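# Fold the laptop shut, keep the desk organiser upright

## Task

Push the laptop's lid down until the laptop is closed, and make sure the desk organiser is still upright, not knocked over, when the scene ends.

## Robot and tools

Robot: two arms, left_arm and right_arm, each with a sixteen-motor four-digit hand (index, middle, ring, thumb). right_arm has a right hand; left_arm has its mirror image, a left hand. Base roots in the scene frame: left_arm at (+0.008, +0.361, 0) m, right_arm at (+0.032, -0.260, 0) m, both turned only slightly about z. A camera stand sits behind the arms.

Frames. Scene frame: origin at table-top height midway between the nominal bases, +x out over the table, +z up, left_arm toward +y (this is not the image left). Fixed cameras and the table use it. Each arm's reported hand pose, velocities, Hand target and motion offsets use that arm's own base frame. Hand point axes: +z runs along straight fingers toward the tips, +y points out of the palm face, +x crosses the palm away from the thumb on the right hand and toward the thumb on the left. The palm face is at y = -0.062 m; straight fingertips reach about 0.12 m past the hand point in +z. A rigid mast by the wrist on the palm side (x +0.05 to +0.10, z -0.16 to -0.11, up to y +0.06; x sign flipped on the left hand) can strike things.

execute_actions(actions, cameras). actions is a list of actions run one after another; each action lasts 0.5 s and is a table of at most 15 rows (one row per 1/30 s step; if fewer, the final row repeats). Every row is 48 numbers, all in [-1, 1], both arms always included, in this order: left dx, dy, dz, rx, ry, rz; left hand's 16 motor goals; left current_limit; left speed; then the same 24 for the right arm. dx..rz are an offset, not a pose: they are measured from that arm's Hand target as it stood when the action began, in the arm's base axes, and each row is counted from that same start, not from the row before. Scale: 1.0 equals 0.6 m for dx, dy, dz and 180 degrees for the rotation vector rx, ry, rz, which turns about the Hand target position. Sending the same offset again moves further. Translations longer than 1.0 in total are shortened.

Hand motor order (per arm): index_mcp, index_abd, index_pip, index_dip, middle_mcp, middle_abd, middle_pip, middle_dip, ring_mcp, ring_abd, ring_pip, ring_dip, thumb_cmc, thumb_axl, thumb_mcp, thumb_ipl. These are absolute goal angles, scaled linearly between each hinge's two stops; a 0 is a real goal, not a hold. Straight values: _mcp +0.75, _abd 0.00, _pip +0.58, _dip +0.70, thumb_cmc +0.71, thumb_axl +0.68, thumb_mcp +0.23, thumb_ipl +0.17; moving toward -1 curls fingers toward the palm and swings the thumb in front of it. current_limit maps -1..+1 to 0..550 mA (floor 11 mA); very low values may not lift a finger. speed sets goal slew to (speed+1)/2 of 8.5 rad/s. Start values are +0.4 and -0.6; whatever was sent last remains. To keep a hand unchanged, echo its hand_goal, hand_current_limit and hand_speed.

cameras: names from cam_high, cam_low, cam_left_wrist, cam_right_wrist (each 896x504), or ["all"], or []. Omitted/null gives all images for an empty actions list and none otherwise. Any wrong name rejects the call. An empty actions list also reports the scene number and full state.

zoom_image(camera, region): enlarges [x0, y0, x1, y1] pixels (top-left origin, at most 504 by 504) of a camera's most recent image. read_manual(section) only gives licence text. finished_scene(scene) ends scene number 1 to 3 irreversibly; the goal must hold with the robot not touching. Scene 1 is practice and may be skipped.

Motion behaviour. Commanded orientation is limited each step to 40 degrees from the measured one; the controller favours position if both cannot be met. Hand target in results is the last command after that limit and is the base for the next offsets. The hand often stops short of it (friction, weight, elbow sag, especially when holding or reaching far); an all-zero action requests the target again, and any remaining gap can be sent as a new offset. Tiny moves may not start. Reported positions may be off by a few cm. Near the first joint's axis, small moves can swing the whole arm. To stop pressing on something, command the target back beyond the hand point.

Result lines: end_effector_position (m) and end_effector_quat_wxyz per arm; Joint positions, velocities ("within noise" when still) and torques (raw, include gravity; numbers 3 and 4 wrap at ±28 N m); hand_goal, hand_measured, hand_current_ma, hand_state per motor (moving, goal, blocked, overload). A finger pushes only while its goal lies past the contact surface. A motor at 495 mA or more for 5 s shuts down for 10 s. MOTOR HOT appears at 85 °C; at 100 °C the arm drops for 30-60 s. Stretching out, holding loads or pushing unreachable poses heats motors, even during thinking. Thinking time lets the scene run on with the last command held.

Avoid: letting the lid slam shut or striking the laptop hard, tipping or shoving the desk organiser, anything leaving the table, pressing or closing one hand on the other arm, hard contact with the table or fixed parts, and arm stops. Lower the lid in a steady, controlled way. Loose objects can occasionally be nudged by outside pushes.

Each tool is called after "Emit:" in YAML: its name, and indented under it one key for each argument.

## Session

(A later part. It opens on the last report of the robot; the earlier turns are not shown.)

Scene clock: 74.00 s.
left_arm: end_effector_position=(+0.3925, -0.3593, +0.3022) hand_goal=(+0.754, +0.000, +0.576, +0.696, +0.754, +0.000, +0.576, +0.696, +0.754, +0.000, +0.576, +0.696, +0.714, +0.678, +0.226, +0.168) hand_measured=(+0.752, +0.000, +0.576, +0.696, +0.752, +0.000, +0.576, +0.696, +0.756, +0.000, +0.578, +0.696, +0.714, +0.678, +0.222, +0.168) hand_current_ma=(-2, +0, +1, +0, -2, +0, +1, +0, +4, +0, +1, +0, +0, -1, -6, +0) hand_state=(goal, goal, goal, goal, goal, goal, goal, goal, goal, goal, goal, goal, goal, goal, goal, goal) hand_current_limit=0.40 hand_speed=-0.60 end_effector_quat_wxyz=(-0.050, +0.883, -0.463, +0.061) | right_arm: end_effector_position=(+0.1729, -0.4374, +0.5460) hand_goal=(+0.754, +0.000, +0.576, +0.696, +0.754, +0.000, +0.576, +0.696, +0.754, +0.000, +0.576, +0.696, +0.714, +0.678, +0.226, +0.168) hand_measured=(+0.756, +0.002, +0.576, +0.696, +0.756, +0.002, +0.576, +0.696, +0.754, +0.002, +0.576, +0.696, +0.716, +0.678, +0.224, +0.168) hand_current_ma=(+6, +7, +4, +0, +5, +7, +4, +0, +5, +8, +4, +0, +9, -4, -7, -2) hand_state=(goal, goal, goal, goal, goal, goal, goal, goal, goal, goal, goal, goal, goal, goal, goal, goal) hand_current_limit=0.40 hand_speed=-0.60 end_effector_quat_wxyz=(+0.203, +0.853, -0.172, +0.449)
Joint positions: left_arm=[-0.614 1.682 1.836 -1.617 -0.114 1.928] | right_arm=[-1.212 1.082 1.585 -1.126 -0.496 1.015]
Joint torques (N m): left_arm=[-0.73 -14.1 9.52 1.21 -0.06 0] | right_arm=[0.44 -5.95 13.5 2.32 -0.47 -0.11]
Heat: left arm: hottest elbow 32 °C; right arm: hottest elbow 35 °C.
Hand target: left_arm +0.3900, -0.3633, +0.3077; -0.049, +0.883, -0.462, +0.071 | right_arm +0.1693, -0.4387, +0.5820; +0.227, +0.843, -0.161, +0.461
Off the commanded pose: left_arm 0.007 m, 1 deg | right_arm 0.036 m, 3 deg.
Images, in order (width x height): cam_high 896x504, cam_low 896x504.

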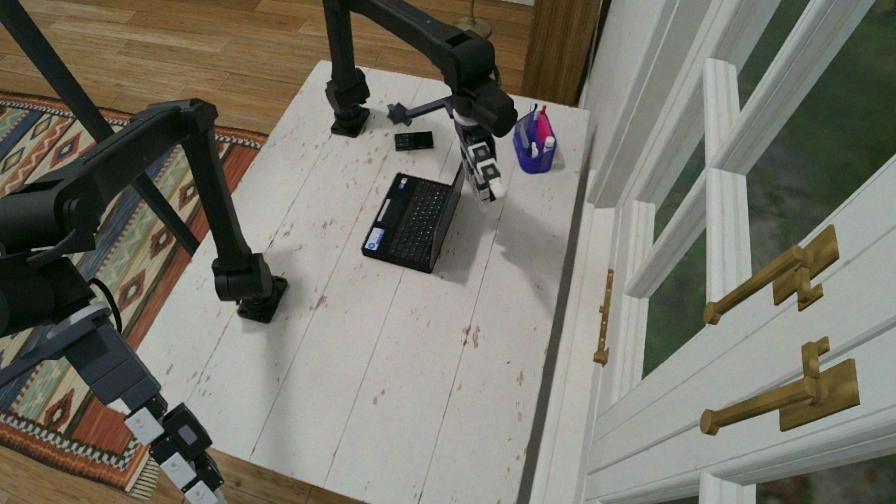

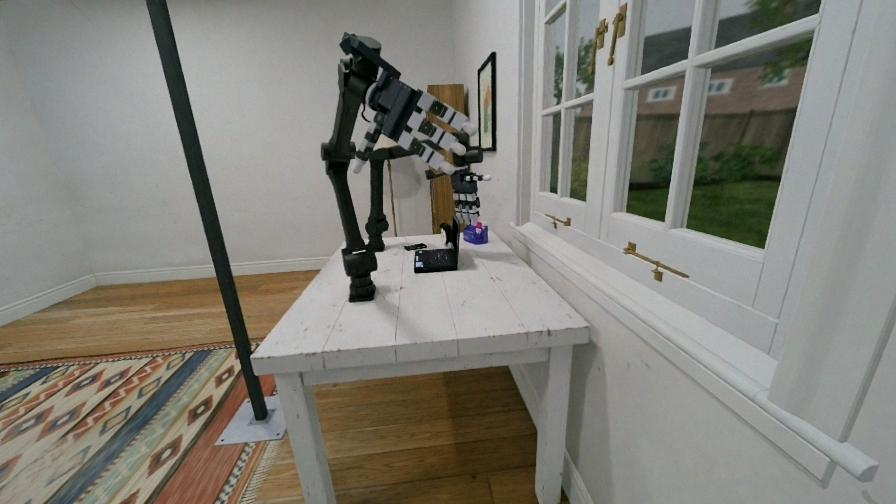

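Emit:
execute_actions:
  actions:
    - [[0.02,0,-0.02,0,0,0,0.754,0,0.576,0.696,0.754,0,0.576,0.696,0.754,0,0.576,0.696,0.714,0.678,0.226,0.168,0.4,-0.6,0,0,0,0,0,0,0.754,0,0.576,0.696,0.754,0,0.576,0.696,0.754,0,0.576,0.696,0.714,0.678,0.226,0.168,0.4,-0.6]]
    - [[0,0,-0.035,0,0,0,0.754,0,0.576,0.696,0.754,0,0.576,0.696,0.754,0,0.576,0.696,0.714,0.678,0.226,0.168,0.4,-0.6,0,0,0,0,0,0,0.754,0,0.576,0.696,0.754,0,0.576,0.696,0.754,0,0.576,0.696,0.714,0.678,0.226,0.168,0.4,-0.6]]
    - [[-0.03,0,0,0,0,0,0.754,0,0.576,0.696,0.754,0,0.576,0.696,0.754,0,0.576,0.696,0.714,0.678,0.226,0.168,0.4,-0.6,0,0,0,0,0,0,0.754,0,0.576,0.696,0.754,0,0.576,0.696,0.754,0,0.576,0.696,0.714,0.678,0.226,0.168,0.4,-0.6]]
    - [[-0.03,0,0,0,0,0,0.754,0,0.576,0.696,0.754,0,0.576,0.696,0.754,0,0.576,0.696,0.714,0.678,0.226,0.168,0.4,-0.6,0,0,0,0,0,0,0.754,0,0.576,0.696,0.754,0,0.576,0.696,0.754,0,0.576,0.696,0.714,0.678,0.226,0.168,0.4,-0.6]]
  cameras: ["cam_high","cam_low"]

Emit:
zoom_image:
  camera: "cam_low"
  region: [390, 170, 550, 290]

Emit:
zoom_image:
  camera: "cam_high"
  region: [340, 80, 620, 290]

Scene clock: 85.43 s.
left_arm: end_effector_position=(+0.3768, -0.3591, +0.2702) hand_goal=(+0.754, +0.000, +0.576, +0.696, +0.754, +0.000, +0.576, +0.696, +0.754, +0.000, +0.576, +0.696, +0.714, +0.678, +0.226, +0.168) hand_measured=(+0.752, +0.000, +0.576, +0.696, +0.752, +0.000, +0.576, +0.696, +0.776, +0.012, +0.578, +0.696, +0.714, +0.678, +0.222, +0.168) hand_current_ma=(-3, +0, +1, +0, -2, +0, +1, +0, +62, +22, +3, +0, +0, -1, -7, +0) hand_state=(goal, goal, goal, goal, goal, goal, goal, goal, blocked, goal, goal, goal, goal, goal, goal, goal) hand_current_limit=0.40 hand_speed=-0.60 end_effector_quat_wxyz=(-0.052, +0.882, -0.463, +0.071) | right_arm: end_effector_position=(+0.1729, -0.4374, +0.5460) hand_goal=(+0.754, +0.000, +0.576, +0.696, +0.754, +0.000, +0.576, +0.696, +0.754, +0.000, +0.576, +0.696, +0.714, +0.678, +0.226, +0.168) hand_measured=(+0.756, +0.002, +0.576, +0.696, +0.756, +0.002, +0.576, +0.696, +0.754, +0.002, +0.576, +0.696, +0.716, +0.678, +0.224, +0.168) hand_current_ma=(+6, +7, +4, +0, +5, +7, +4, +0, +5, +8, +4, +0, +9, -4, -7, -2) hand_state=(goal, goal, goal, goal, goal, goal, goal, goal, goal, goal, goal, goal, goal, goal, goal, goal) hand_current_limit=0.40 hand_speed=-0.60 end_effector_quat_wxyz=(+0.203, +0.853, -0.172, +0.449)
Joint positions: left_arm=[-0.635 1.623 1.678 -1.5 -0.125 1.91] | right_arm=[-1.212 1.082 1.585 -1.126 -0.496 1.015]
Joint torques (N m): left_arm=[-1.44 -13.63 9.02 0.54 0.26 -0.07] | right_arm=[0.03 -5.66 13.44 2.29 -0.49 -0.16]
Heat: left arm: hottest elbow 32 °C; right arm: hottest elbow 36 °C.
Hand target: left_arm +0.3659, -0.3635, +0.2745; -0.048, +0.883, -0.462, +0.071 | right_arm +0.1693, -0.4387, +0.5820; +0.227, +0.843, -0.161, +0.461
Off the commanded pose: left_arm 0.012 m, 0 deg | right_arm 0.036 m, 3 deg.
Images, in order (width x height): cam_high 896x504, cam_low 896x504.

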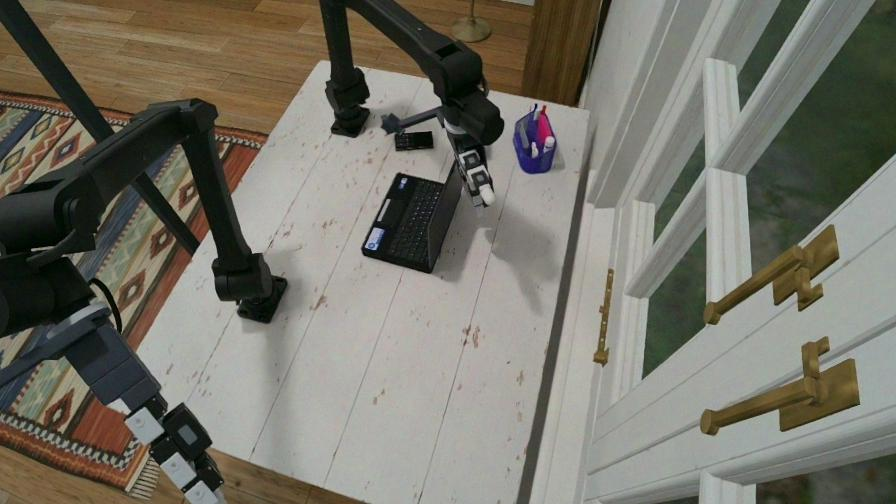

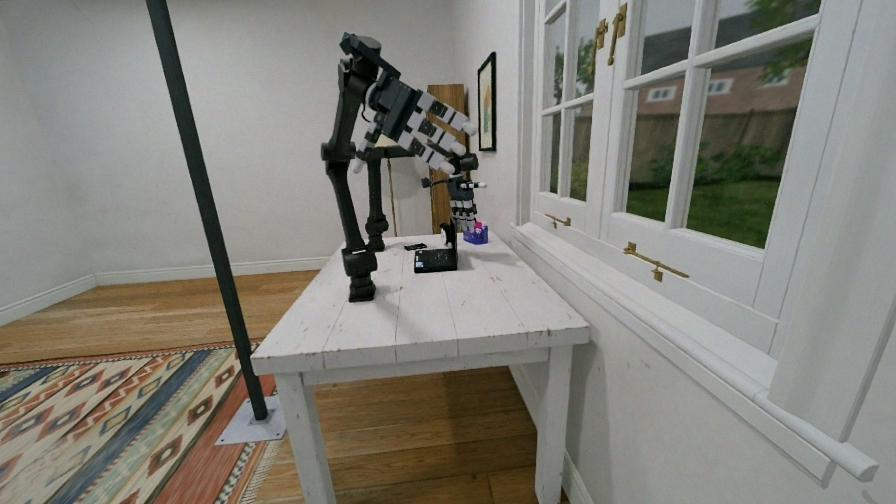

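Scaled by 3.150.

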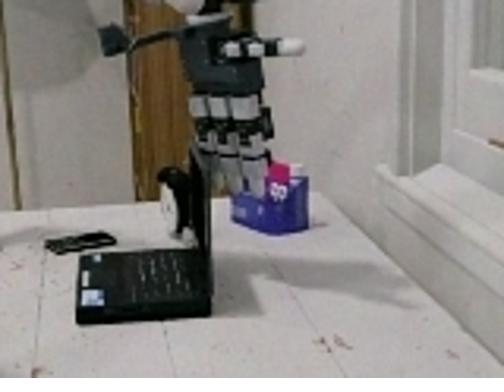

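Scaled by 1.800.

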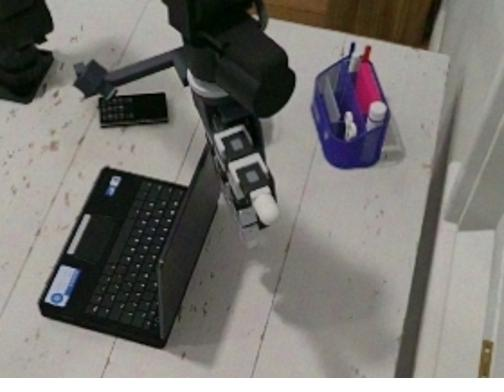

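Emit:
execute_actions:
  actions:
    - [[-0.035,0,-0.012,0,0,0,0.754,0,0.576,0.696,0.754,0,0.576,0.696,0.754,0,0.576,0.696,0.714,0.678,0.226,0.168,0.4,-0.6,0,0,0,0,0,0,0.754,0,0.576,0.696,0.754,0,0.576,0.696,0.754,0,0.576,0.696,0.714,0.678,0.226,0.168,0.4,-0.6]]
    - [[-0.058,0,-0.02,0,0,0,0.754,0,0.576,0.696,0.754,0,0.576,0.696,0.754,0,0.576,0.696,0.714,0.678,0.226,0.168,0.4,-0.6,0,0,0,0,0,0,0.754,0,0.576,0.696,0.754,0,0.576,0.696,0.754,0,0.576,0.696,0.714,0.678,0.226,0.168,0.4,-0.6]]
  cameras: ["cam_high","cam_low"]

Emit:
zoom_image:
  camera: "cam_low"
  region: [390, 170, 550, 290]

Emit:
zoom_image:
  camera: "cam_high"
  region: [340, 80, 620, 290]

Scene clock: 89.97 s.
left_arm: end_effector_position=(+0.3208, -0.3582, +0.2553) hand_goal=(+0.754, +0.000, +0.576, +0.696, +0.754, +0.000, +0.576, +0.696, +0.754, +0.000, +0.576, +0.696, +0.714, +0.678, +0.226, +0.168) hand_measured=(+0.752, +0.000, +0.576, +0.696, +0.752, +0.000, +0.576, +0.696, +0.808, +0.028, +0.600, +0.704, +0.714, +0.678, +0.222, +0.168) hand_current_ma=(-3, +0, +1, +0, -2, +0, +1, +0, +186, +63, +64, +14, +0, -1, -7, +0) hand_state=(goal, goal, goal, goal, goal, goal, goal, goal, blocked, blocked, blocked, goal, goal, goal, goal, goal) hand_current_limit=0.40 hand_speed=-0.60 end_effector_quat_wxyz=(-0.056, +0.881, -0.464, +0.074) | right_arm: end_effector_position=(+0.1729, -0.4374, +0.5460) hand_goal=(+0.754, +0.000, +0.576, +0.696, +0.754, +0.000, +0.576, +0.696, +0.754, +0.000, +0.576, +0.696, +0.714, +0.678, +0.226, +0.168) hand_measured=(+0.756, +0.002, +0.576, +0.696, +0.756, +0.002, +0.576, +0.696, +0.754, +0.002, +0.576, +0.696, +0.716, +0.678, +0.224, +0.168) hand_current_ma=(+6, +7, +4, +0, +5, +7, +4, +0, +5, +8, +4, +0, +9, -4, -7, -2) hand_state=(goal, goal, goal, goal, goal, goal, goal, goal, goal, goal, goal, goal, goal, goal, goal, goal) hand_current_limit=0.40 hand_speed=-0.60 end_effector_quat_wxyz=(+0.203, +0.853, -0.172, +0.449)
Joint positions: left_arm=[-0.709 1.504 1.501 -1.447 -0.142 1.84] | right_arm=[-1.212 1.082 1.585 -1.126 -0.496 1.015]
Joint torques (N m): left_arm=[-1.44 -11.4 8.68 0.79 0.53 -0.13] | right_arm=[0.09 -4.6 13.71 2.45 -0.49 -0.18]
Heat: left arm: hottest elbow 31 °C; right arm: hottest elbow 36 °C.
Hand target: left_arm +0.3102, -0.3633, +0.2554; -0.049, +0.883, -0.462, +0.071 | right_arm +0.1693, -0.4387, +0.5820; +0.227, +0.843, -0.161, +0.461
Off the commanded pose: left_arm 0.012 m, 1 deg | right_arm 0.036 m, 3 deg.
Images, in order (width x height): cam_high 896x504, cam_low 896x504.

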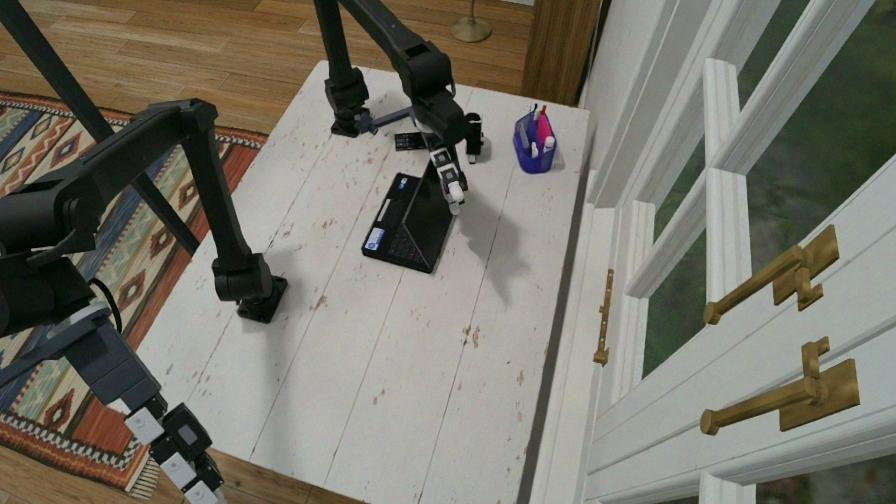

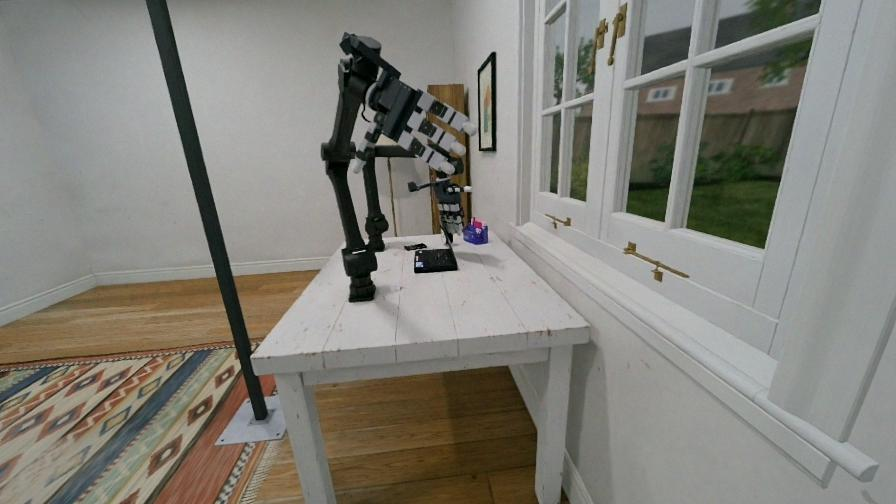

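Scaled by 3.150.

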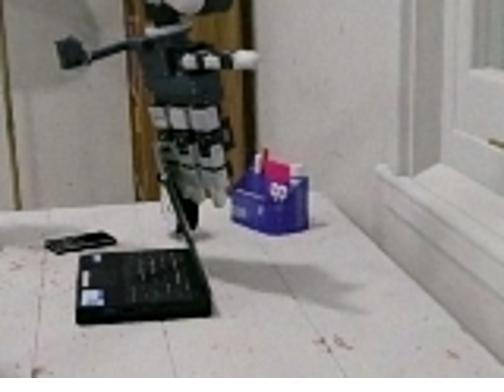

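Scaled by 1.800.

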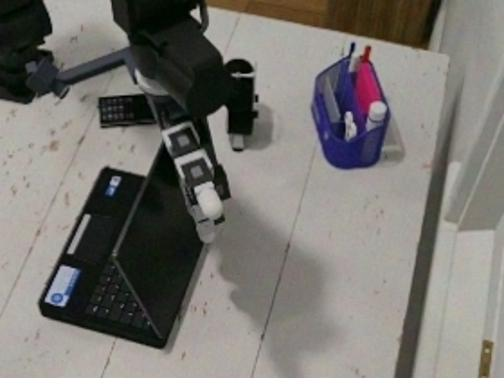

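Emit:
execute_actions:
  actions:
    - [[-0.05,0,-0.047,0,0,0,0.754,0,0.576,0.696,0.754,0,0.576,0.696,0.754,0,0.576,0.696,0.714,0.678,0.226,0.168,0.4,-0.6,0,0,0,0,0,0,0.754,0,0.576,0.696,0.754,0,0.576,0.696,0.754,0,0.576,0.696,0.714,0.678,0.226,0.168,0.4,-0.6]]
    - [[-0.038,0,-0.05,0,0,0,0.754,0,0.576,0.696,0.754,0,0.576,0.696,0.754,0,0.576,0.696,0.714,0.678,0.226,0.168,0.4,-0.6,0,0,0,0,0,0,0.754,0,0.576,0.696,0.754,0,0.576,0.696,0.754,0,0.576,0.696,0.714,0.678,0.226,0.168,0.4,-0.6]]
  cameras: ["cam_high","cam_low"]

Emit:
zoom_image:
  camera: "cam_low"
  region: [390, 170, 550, 290]

Emit:
zoom_image:
  camera: "cam_high"
  region: [340, 80, 620, 290]

Scene clock: 96.17 s.
left_arm: end_effector_position=(+0.2654, -0.3592, +0.2083) hand_goal=(+0.754, +0.000, +0.576, +0.696, +0.754, +0.000, +0.576, +0.696, +0.754, +0.000, +0.576, +0.696, +0.714, +0.678, +0.226, +0.168) hand_measured=(+0.752, +0.000, +0.576, +0.696, +0.752, +0.000, +0.576, +0.696, +0.818, +0.032, +0.610, +0.714, +0.714, +0.678, +0.222, +0.168) hand_current_ma=(-3, +0, +1, +0, -2, +0, +1, +0, +229, +76, +97, +41, +0, -1, -7, +0) hand_state=(goal, goal, goal, goal, goal, goal, goal, goal, blocked, blocked, blocked, goal, goal, goal, goal, goal) hand_current_limit=0.40 hand_speed=-0.60 end_effector_quat_wxyz=(-0.053, +0.881, -0.462, +0.085) | right_arm: end_effector_position=(+0.1729, -0.4374, +0.5460) hand_goal=(+0.754, +0.000, +0.576, +0.696, +0.754, +0.000, +0.576, +0.696, +0.754, +0.000, +0.576, +0.696, +0.714, +0.678, +0.226, +0.168) hand_measured=(+0.756, +0.002, +0.576, +0.696, +0.756, +0.002, +0.576, +0.696, +0.754, +0.002, +0.576, +0.696, +0.716, +0.678, +0.224, +0.168) hand_current_ma=(+6, +7, +4, +0, +5, +7, +4, +0, +5, +8, +4, +0, +9, -4, -7, -2) hand_state=(goal, goal, goal, goal, goal, goal, goal, goal, goal, goal, goal, goal, goal, goal, goal, goal) hand_current_limit=0.40 hand_speed=-0.60 end_effector_quat_wxyz=(+0.203, +0.853, -0.172, +0.449)
Joint positions: left_arm=[-0.798 1.397 1.262 -1.306 -0.152 1.748] | right_arm=[-1.212 1.082 1.585 -1.126 -0.496 1.015]
Joint torques (N m): left_arm=[-1.14 -7.94 8.36 1.02 0.56 -0.03] | right_arm=[0.32 -5.66 13.72 2.07 -0.49 -0.17]
Heat: left arm: hottest elbow 31 °C; right arm: hottest elbow 36 °C.
Hand target: left_arm +0.2573, -0.3634, +0.1972; -0.048, +0.883, -0.462, +0.071 | right_arm +0.1693, -0.4387, +0.5820; +0.227, +0.843, -0.161, +0.461
Off the commanded pose: left_arm 0.014 m, 2 deg | right_arm 0.036 m, 3 deg.
Images, in order (width x height): cam_high 896x504, cam_low 896x504.

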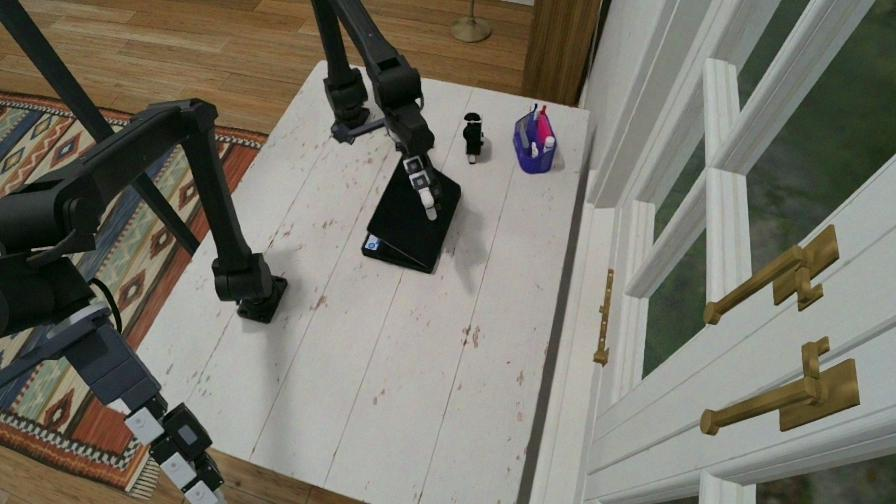

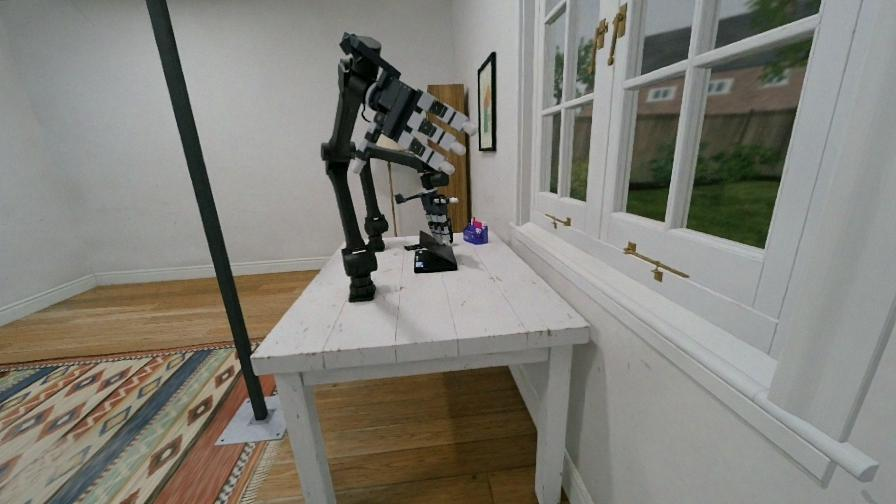

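Scaled by 3.150.

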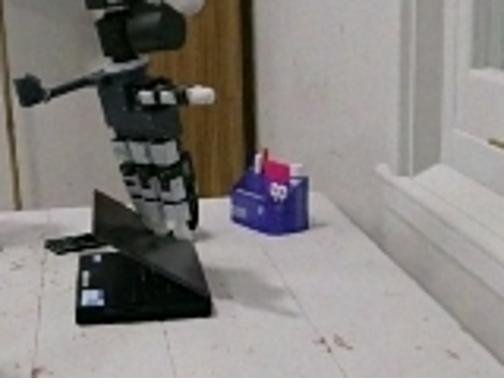

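Scaled by 1.800.

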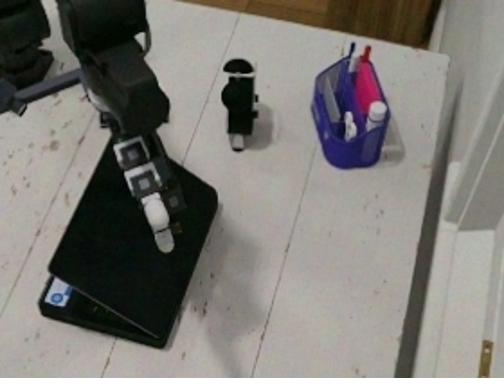

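Emit:
execute_actions:
  actions:
    - [[-0.025,0,-0.055,0,0,0,0.754,0,0.576,0.696,0.754,0,0.576,0.696,0.754,0,0.576,0.696,0.714,0.678,0.226,0.168,0.4,-0.6,0,0,0,0,0,0,0.754,0,0.576,0.696,0.754,0,0.576,0.696,0.754,0,0.576,0.696,0.714,0.678,0.226,0.168,0.4,-0.6]]
    - [[-0.005,0,-0.045,0,0,0,0.754,0,0.576,0.696,0.754,0,0.576,0.696,0.754,0,0.576,0.696,0.714,0.678,0.226,0.168,0.4,-0.6,0,0,0,0,0,0,0.754,0,0.576,0.696,0.754,0,0.576,0.696,0.754,0,0.576,0.696,0.714,0.678,0.226,0.168,0.4,-0.6]]
  cameras: ["cam_high","cam_low"]

Emit:
zoom_image:
  camera: "cam_low"
  region: [390, 170, 550, 290]

Emit:
zoom_image:
  camera: "cam_high"
  region: [340, 80, 620, 290]

Scene clock: 101.43 s.
left_arm: end_effector_position=(+0.2475, -0.3606, +0.1622) hand_goal=(+0.754, +0.000, +0.576, +0.696, +0.754, +0.000, +0.576, +0.696, +0.754, +0.000, +0.576, +0.696, +0.714, +0.678, +0.226, +0.168) hand_measured=(+0.752, +0.000, +0.576, +0.696, +0.754, -0.002, +0.578, +0.696, +0.816, +0.012, +0.610, +0.714, +0.714, +0.678, +0.222, +0.168) hand_current_ma=(-3, +0, +1, +0, +1, -4, +2, +0, +218, +21, +97, +42, +0, -1, -9, +0) hand_state=(goal, goal, goal, goal, goal, goal, goal, goal, blocked, goal, blocked, goal, goal, goal, goal, goal) hand_current_limit=0.40 hand_speed=-0.60 end_effector_quat_wxyz=(-0.049, +0.882, -0.460, +0.091) | right_arm: end_effector_position=(+0.1729, -0.4374, +0.5460) hand_goal=(+0.754, +0.000, +0.576, +0.696, +0.754, +0.000, +0.576, +0.696, +0.754, +0.000, +0.576, +0.696, +0.714, +0.678, +0.226, +0.168) hand_measured=(+0.756, +0.002, +0.576, +0.696, +0.756, +0.002, +0.576, +0.696, +0.754, +0.002, +0.576, +0.696, +0.716, +0.678, +0.224, +0.168) hand_current_ma=(+6, +7, +4, +0, +5, +7, +4, +0, +5, +8, +4, +0, +9, -4, -7, -2) hand_state=(goal, goal, goal, goal, goal, goal, goal, goal, goal, goal, goal, goal, goal, goal, goal, goal) hand_current_limit=0.40 hand_speed=-0.60 end_effector_quat_wxyz=(+0.203, +0.853, -0.172, +0.449)
Joint positions: left_arm=[-0.831 1.383 1.123 -1.171 -0.154 1.713] | right_arm=[-1.212 1.082 1.585 -1.126 -0.496 1.015]
Joint torques (N m): left_arm=[-1.08 -5.83 6.89 1.85 0.46 -0.07] | right_arm=[0.67 -4.95 13.61 2.17 -0.44 -0.23]
Heat: left arm: hottest elbow 31 °C; right arm: hottest elbow 37 °C.
Hand target: left_arm +0.2393, -0.3634, +0.1372; -0.048, +0.883, -0.462, +0.072 | right_arm +0.1693, -0.4387, +0.5820; +0.227, +0.843, -0.161, +0.461
Off the commanded pose: left_arm 0.026 m, 2 deg | right_arm 0.036 m, 3 deg.
Images, in order (width x height): cam_high 896x504, cam_low 896x504.

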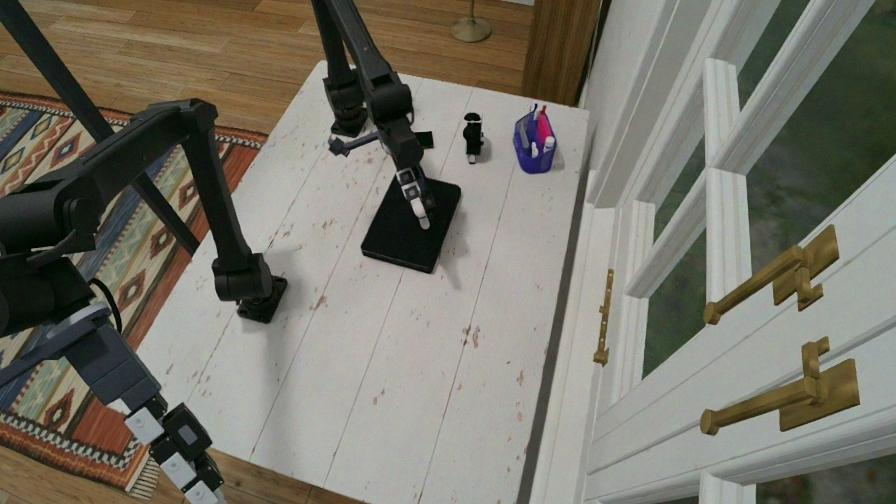

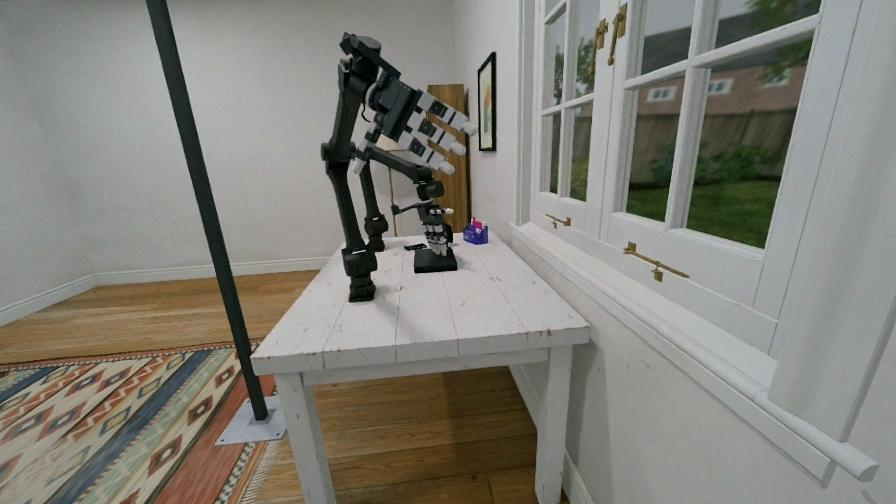

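Scaled by 3.150.

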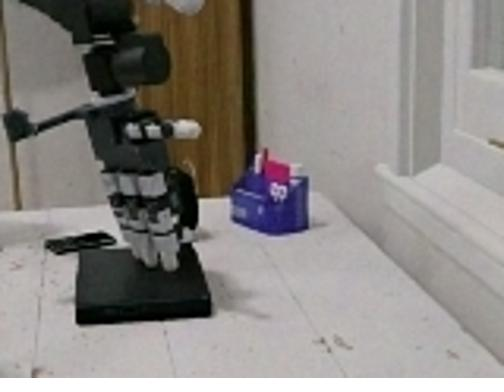

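Scaled by 1.800.

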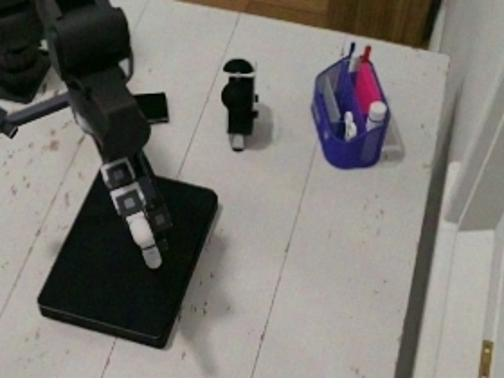

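Emit:
execute_actions:
  actions:
    - [[0,0,0.045,0,0,0,0.754,0,0.576,0.696,0.754,0,0.576,0.696,0.754,0,0.576,0.696,0.714,0.678,0.226,0.168,0.4,-0.6,0,0,0,0,0,0,0.754,0,0.576,0.696,0.754,0,0.576,0.696,0.754,0,0.576,0.696,0.714,0.678,0.226,0.168,0.4,-0.6]]
    - [[0,0,0.12,0,0,0,0.754,0,0.576,0.696,0.754,0,0.576,0.696,0.754,0,0.576,0.696,0.714,0.678,0.226,0.168,0.4,-0.6,0,0,0,0,0,0,0.754,0,0.576,0.696,0.754,0,0.576,0.696,0.754,0,0.576,0.696,0.714,0.678,0.226,0.168,0.4,-0.6]]
  cameras: ["cam_high","cam_low"]

Emit:
zoom_image:
  camera: "cam_low"
  region: [390, 170, 550, 290]

Scene clock: 105.30 s.
left_arm: end_effector_position=(+0.2348, -0.3513, +0.2167) hand_goal=(+0.754, +0.000, +0.576, +0.696, +0.754, +0.000, +0.576, +0.696, +0.754, +0.000, +0.576, +0.696, +0.714, +0.678, +0.226, +0.168) hand_measured=(+0.752, +0.000, +0.576, +0.696, +0.754, +0.002, +0.578, +0.696, +0.754, +0.004, +0.578, +0.698, +0.714, +0.678, +0.222, +0.168) hand_current_ma=(-4, +0, +1, +0, -1, +3, +2, +0, +0, +4, +3, +4, +0, -1, -9, +0) hand_state=(goal, goal, goal, goal, goal, goal, goal, goal, goal, goal, goal, goal, goal, goal, goal, goal) hand_current_limit=0.40 hand_speed=-0.60 end_effector_quat_wxyz=(-0.055, +0.884, -0.462, +0.055) | right_arm: end_effector_position=(+0.1729, -0.4374, +0.5460) hand_goal=(+0.754, +0.000, +0.576, +0.696, +0.754, +0.000, +0.576, +0.696, +0.754, +0.000, +0.576, +0.696, +0.714, +0.678, +0.226, +0.168) hand_measured=(+0.756, +0.002, +0.576, +0.696, +0.756, +0.002, +0.576, +0.696, +0.754, +0.002, +0.576, +0.696, +0.716, +0.678, +0.224, +0.168) hand_current_ma=(+6, +7, +4, +0, +5, +7, +4, +0, +5, +8, +4, +0, +9, -4, -7, -2) hand_state=(goal, goal, goal, goal, goal, goal, goal, goal, goal, goal, goal, goal, goal, goal, goal, goal) hand_current_limit=0.40 hand_speed=-0.60 end_effector_quat_wxyz=(+0.203, +0.853, -0.172, +0.449)
Joint positions: left_arm=[-0.833 1.364 1.255 -1.397 -0.141 1.705] | right_arm=[-1.212 1.082 1.585 -1.126 -0.496 1.015]
Joint torques (N m): left_arm=[-0.91 -8.12 13.5 0.27 0 0.02] | right_arm=[-0.26 -6.01 13.59 2.11 -0.43 -0.17]
Heat: left arm: hottest elbow 31 °C; right arm: hottest elbow 37 °C.
Hand target: left_arm +0.2394, -0.3633, +0.2361; -0.049, +0.883, -0.462, +0.071 | right_arm +0.1693, -0.4387, +0.5820; +0.227, +0.843, -0.161, +0.461
Off the commanded pose: left_arm 0.023 m, 2 deg | right_arm 0.036 m, 3 deg.
Images, in order (width x height): cam_high 896x504, cam_low 896x504.

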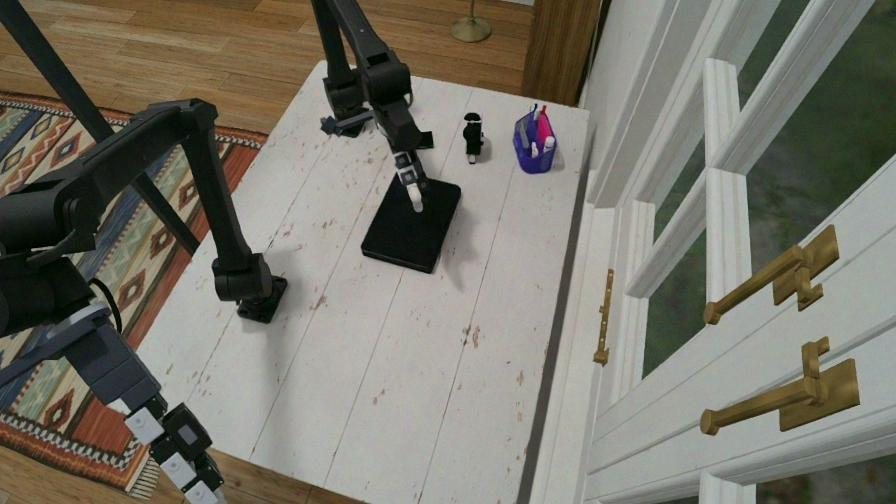

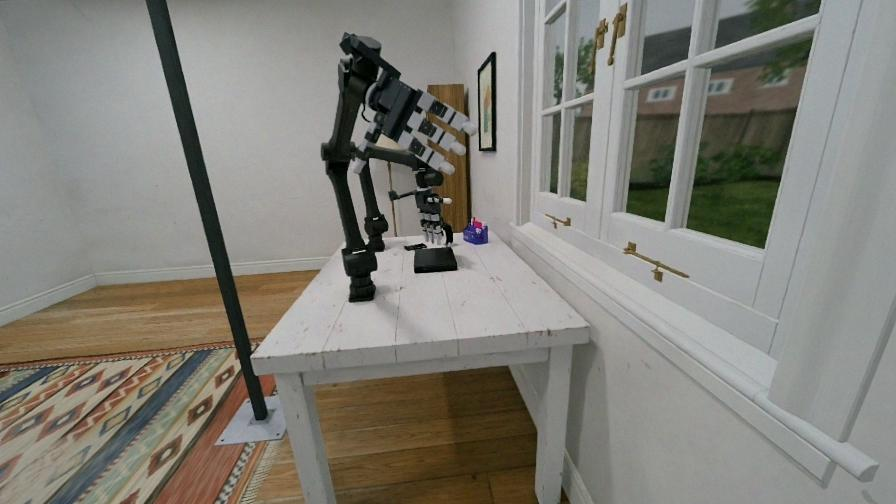

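Scaled by 3.150.

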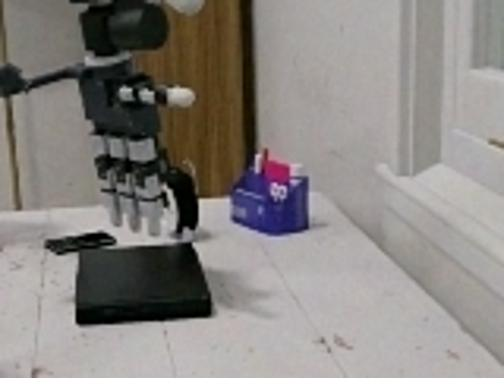

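Closed and clear. Organiser stands.

Emit:
finished_scene:
  scene: 1

The scene is finished: the task was done.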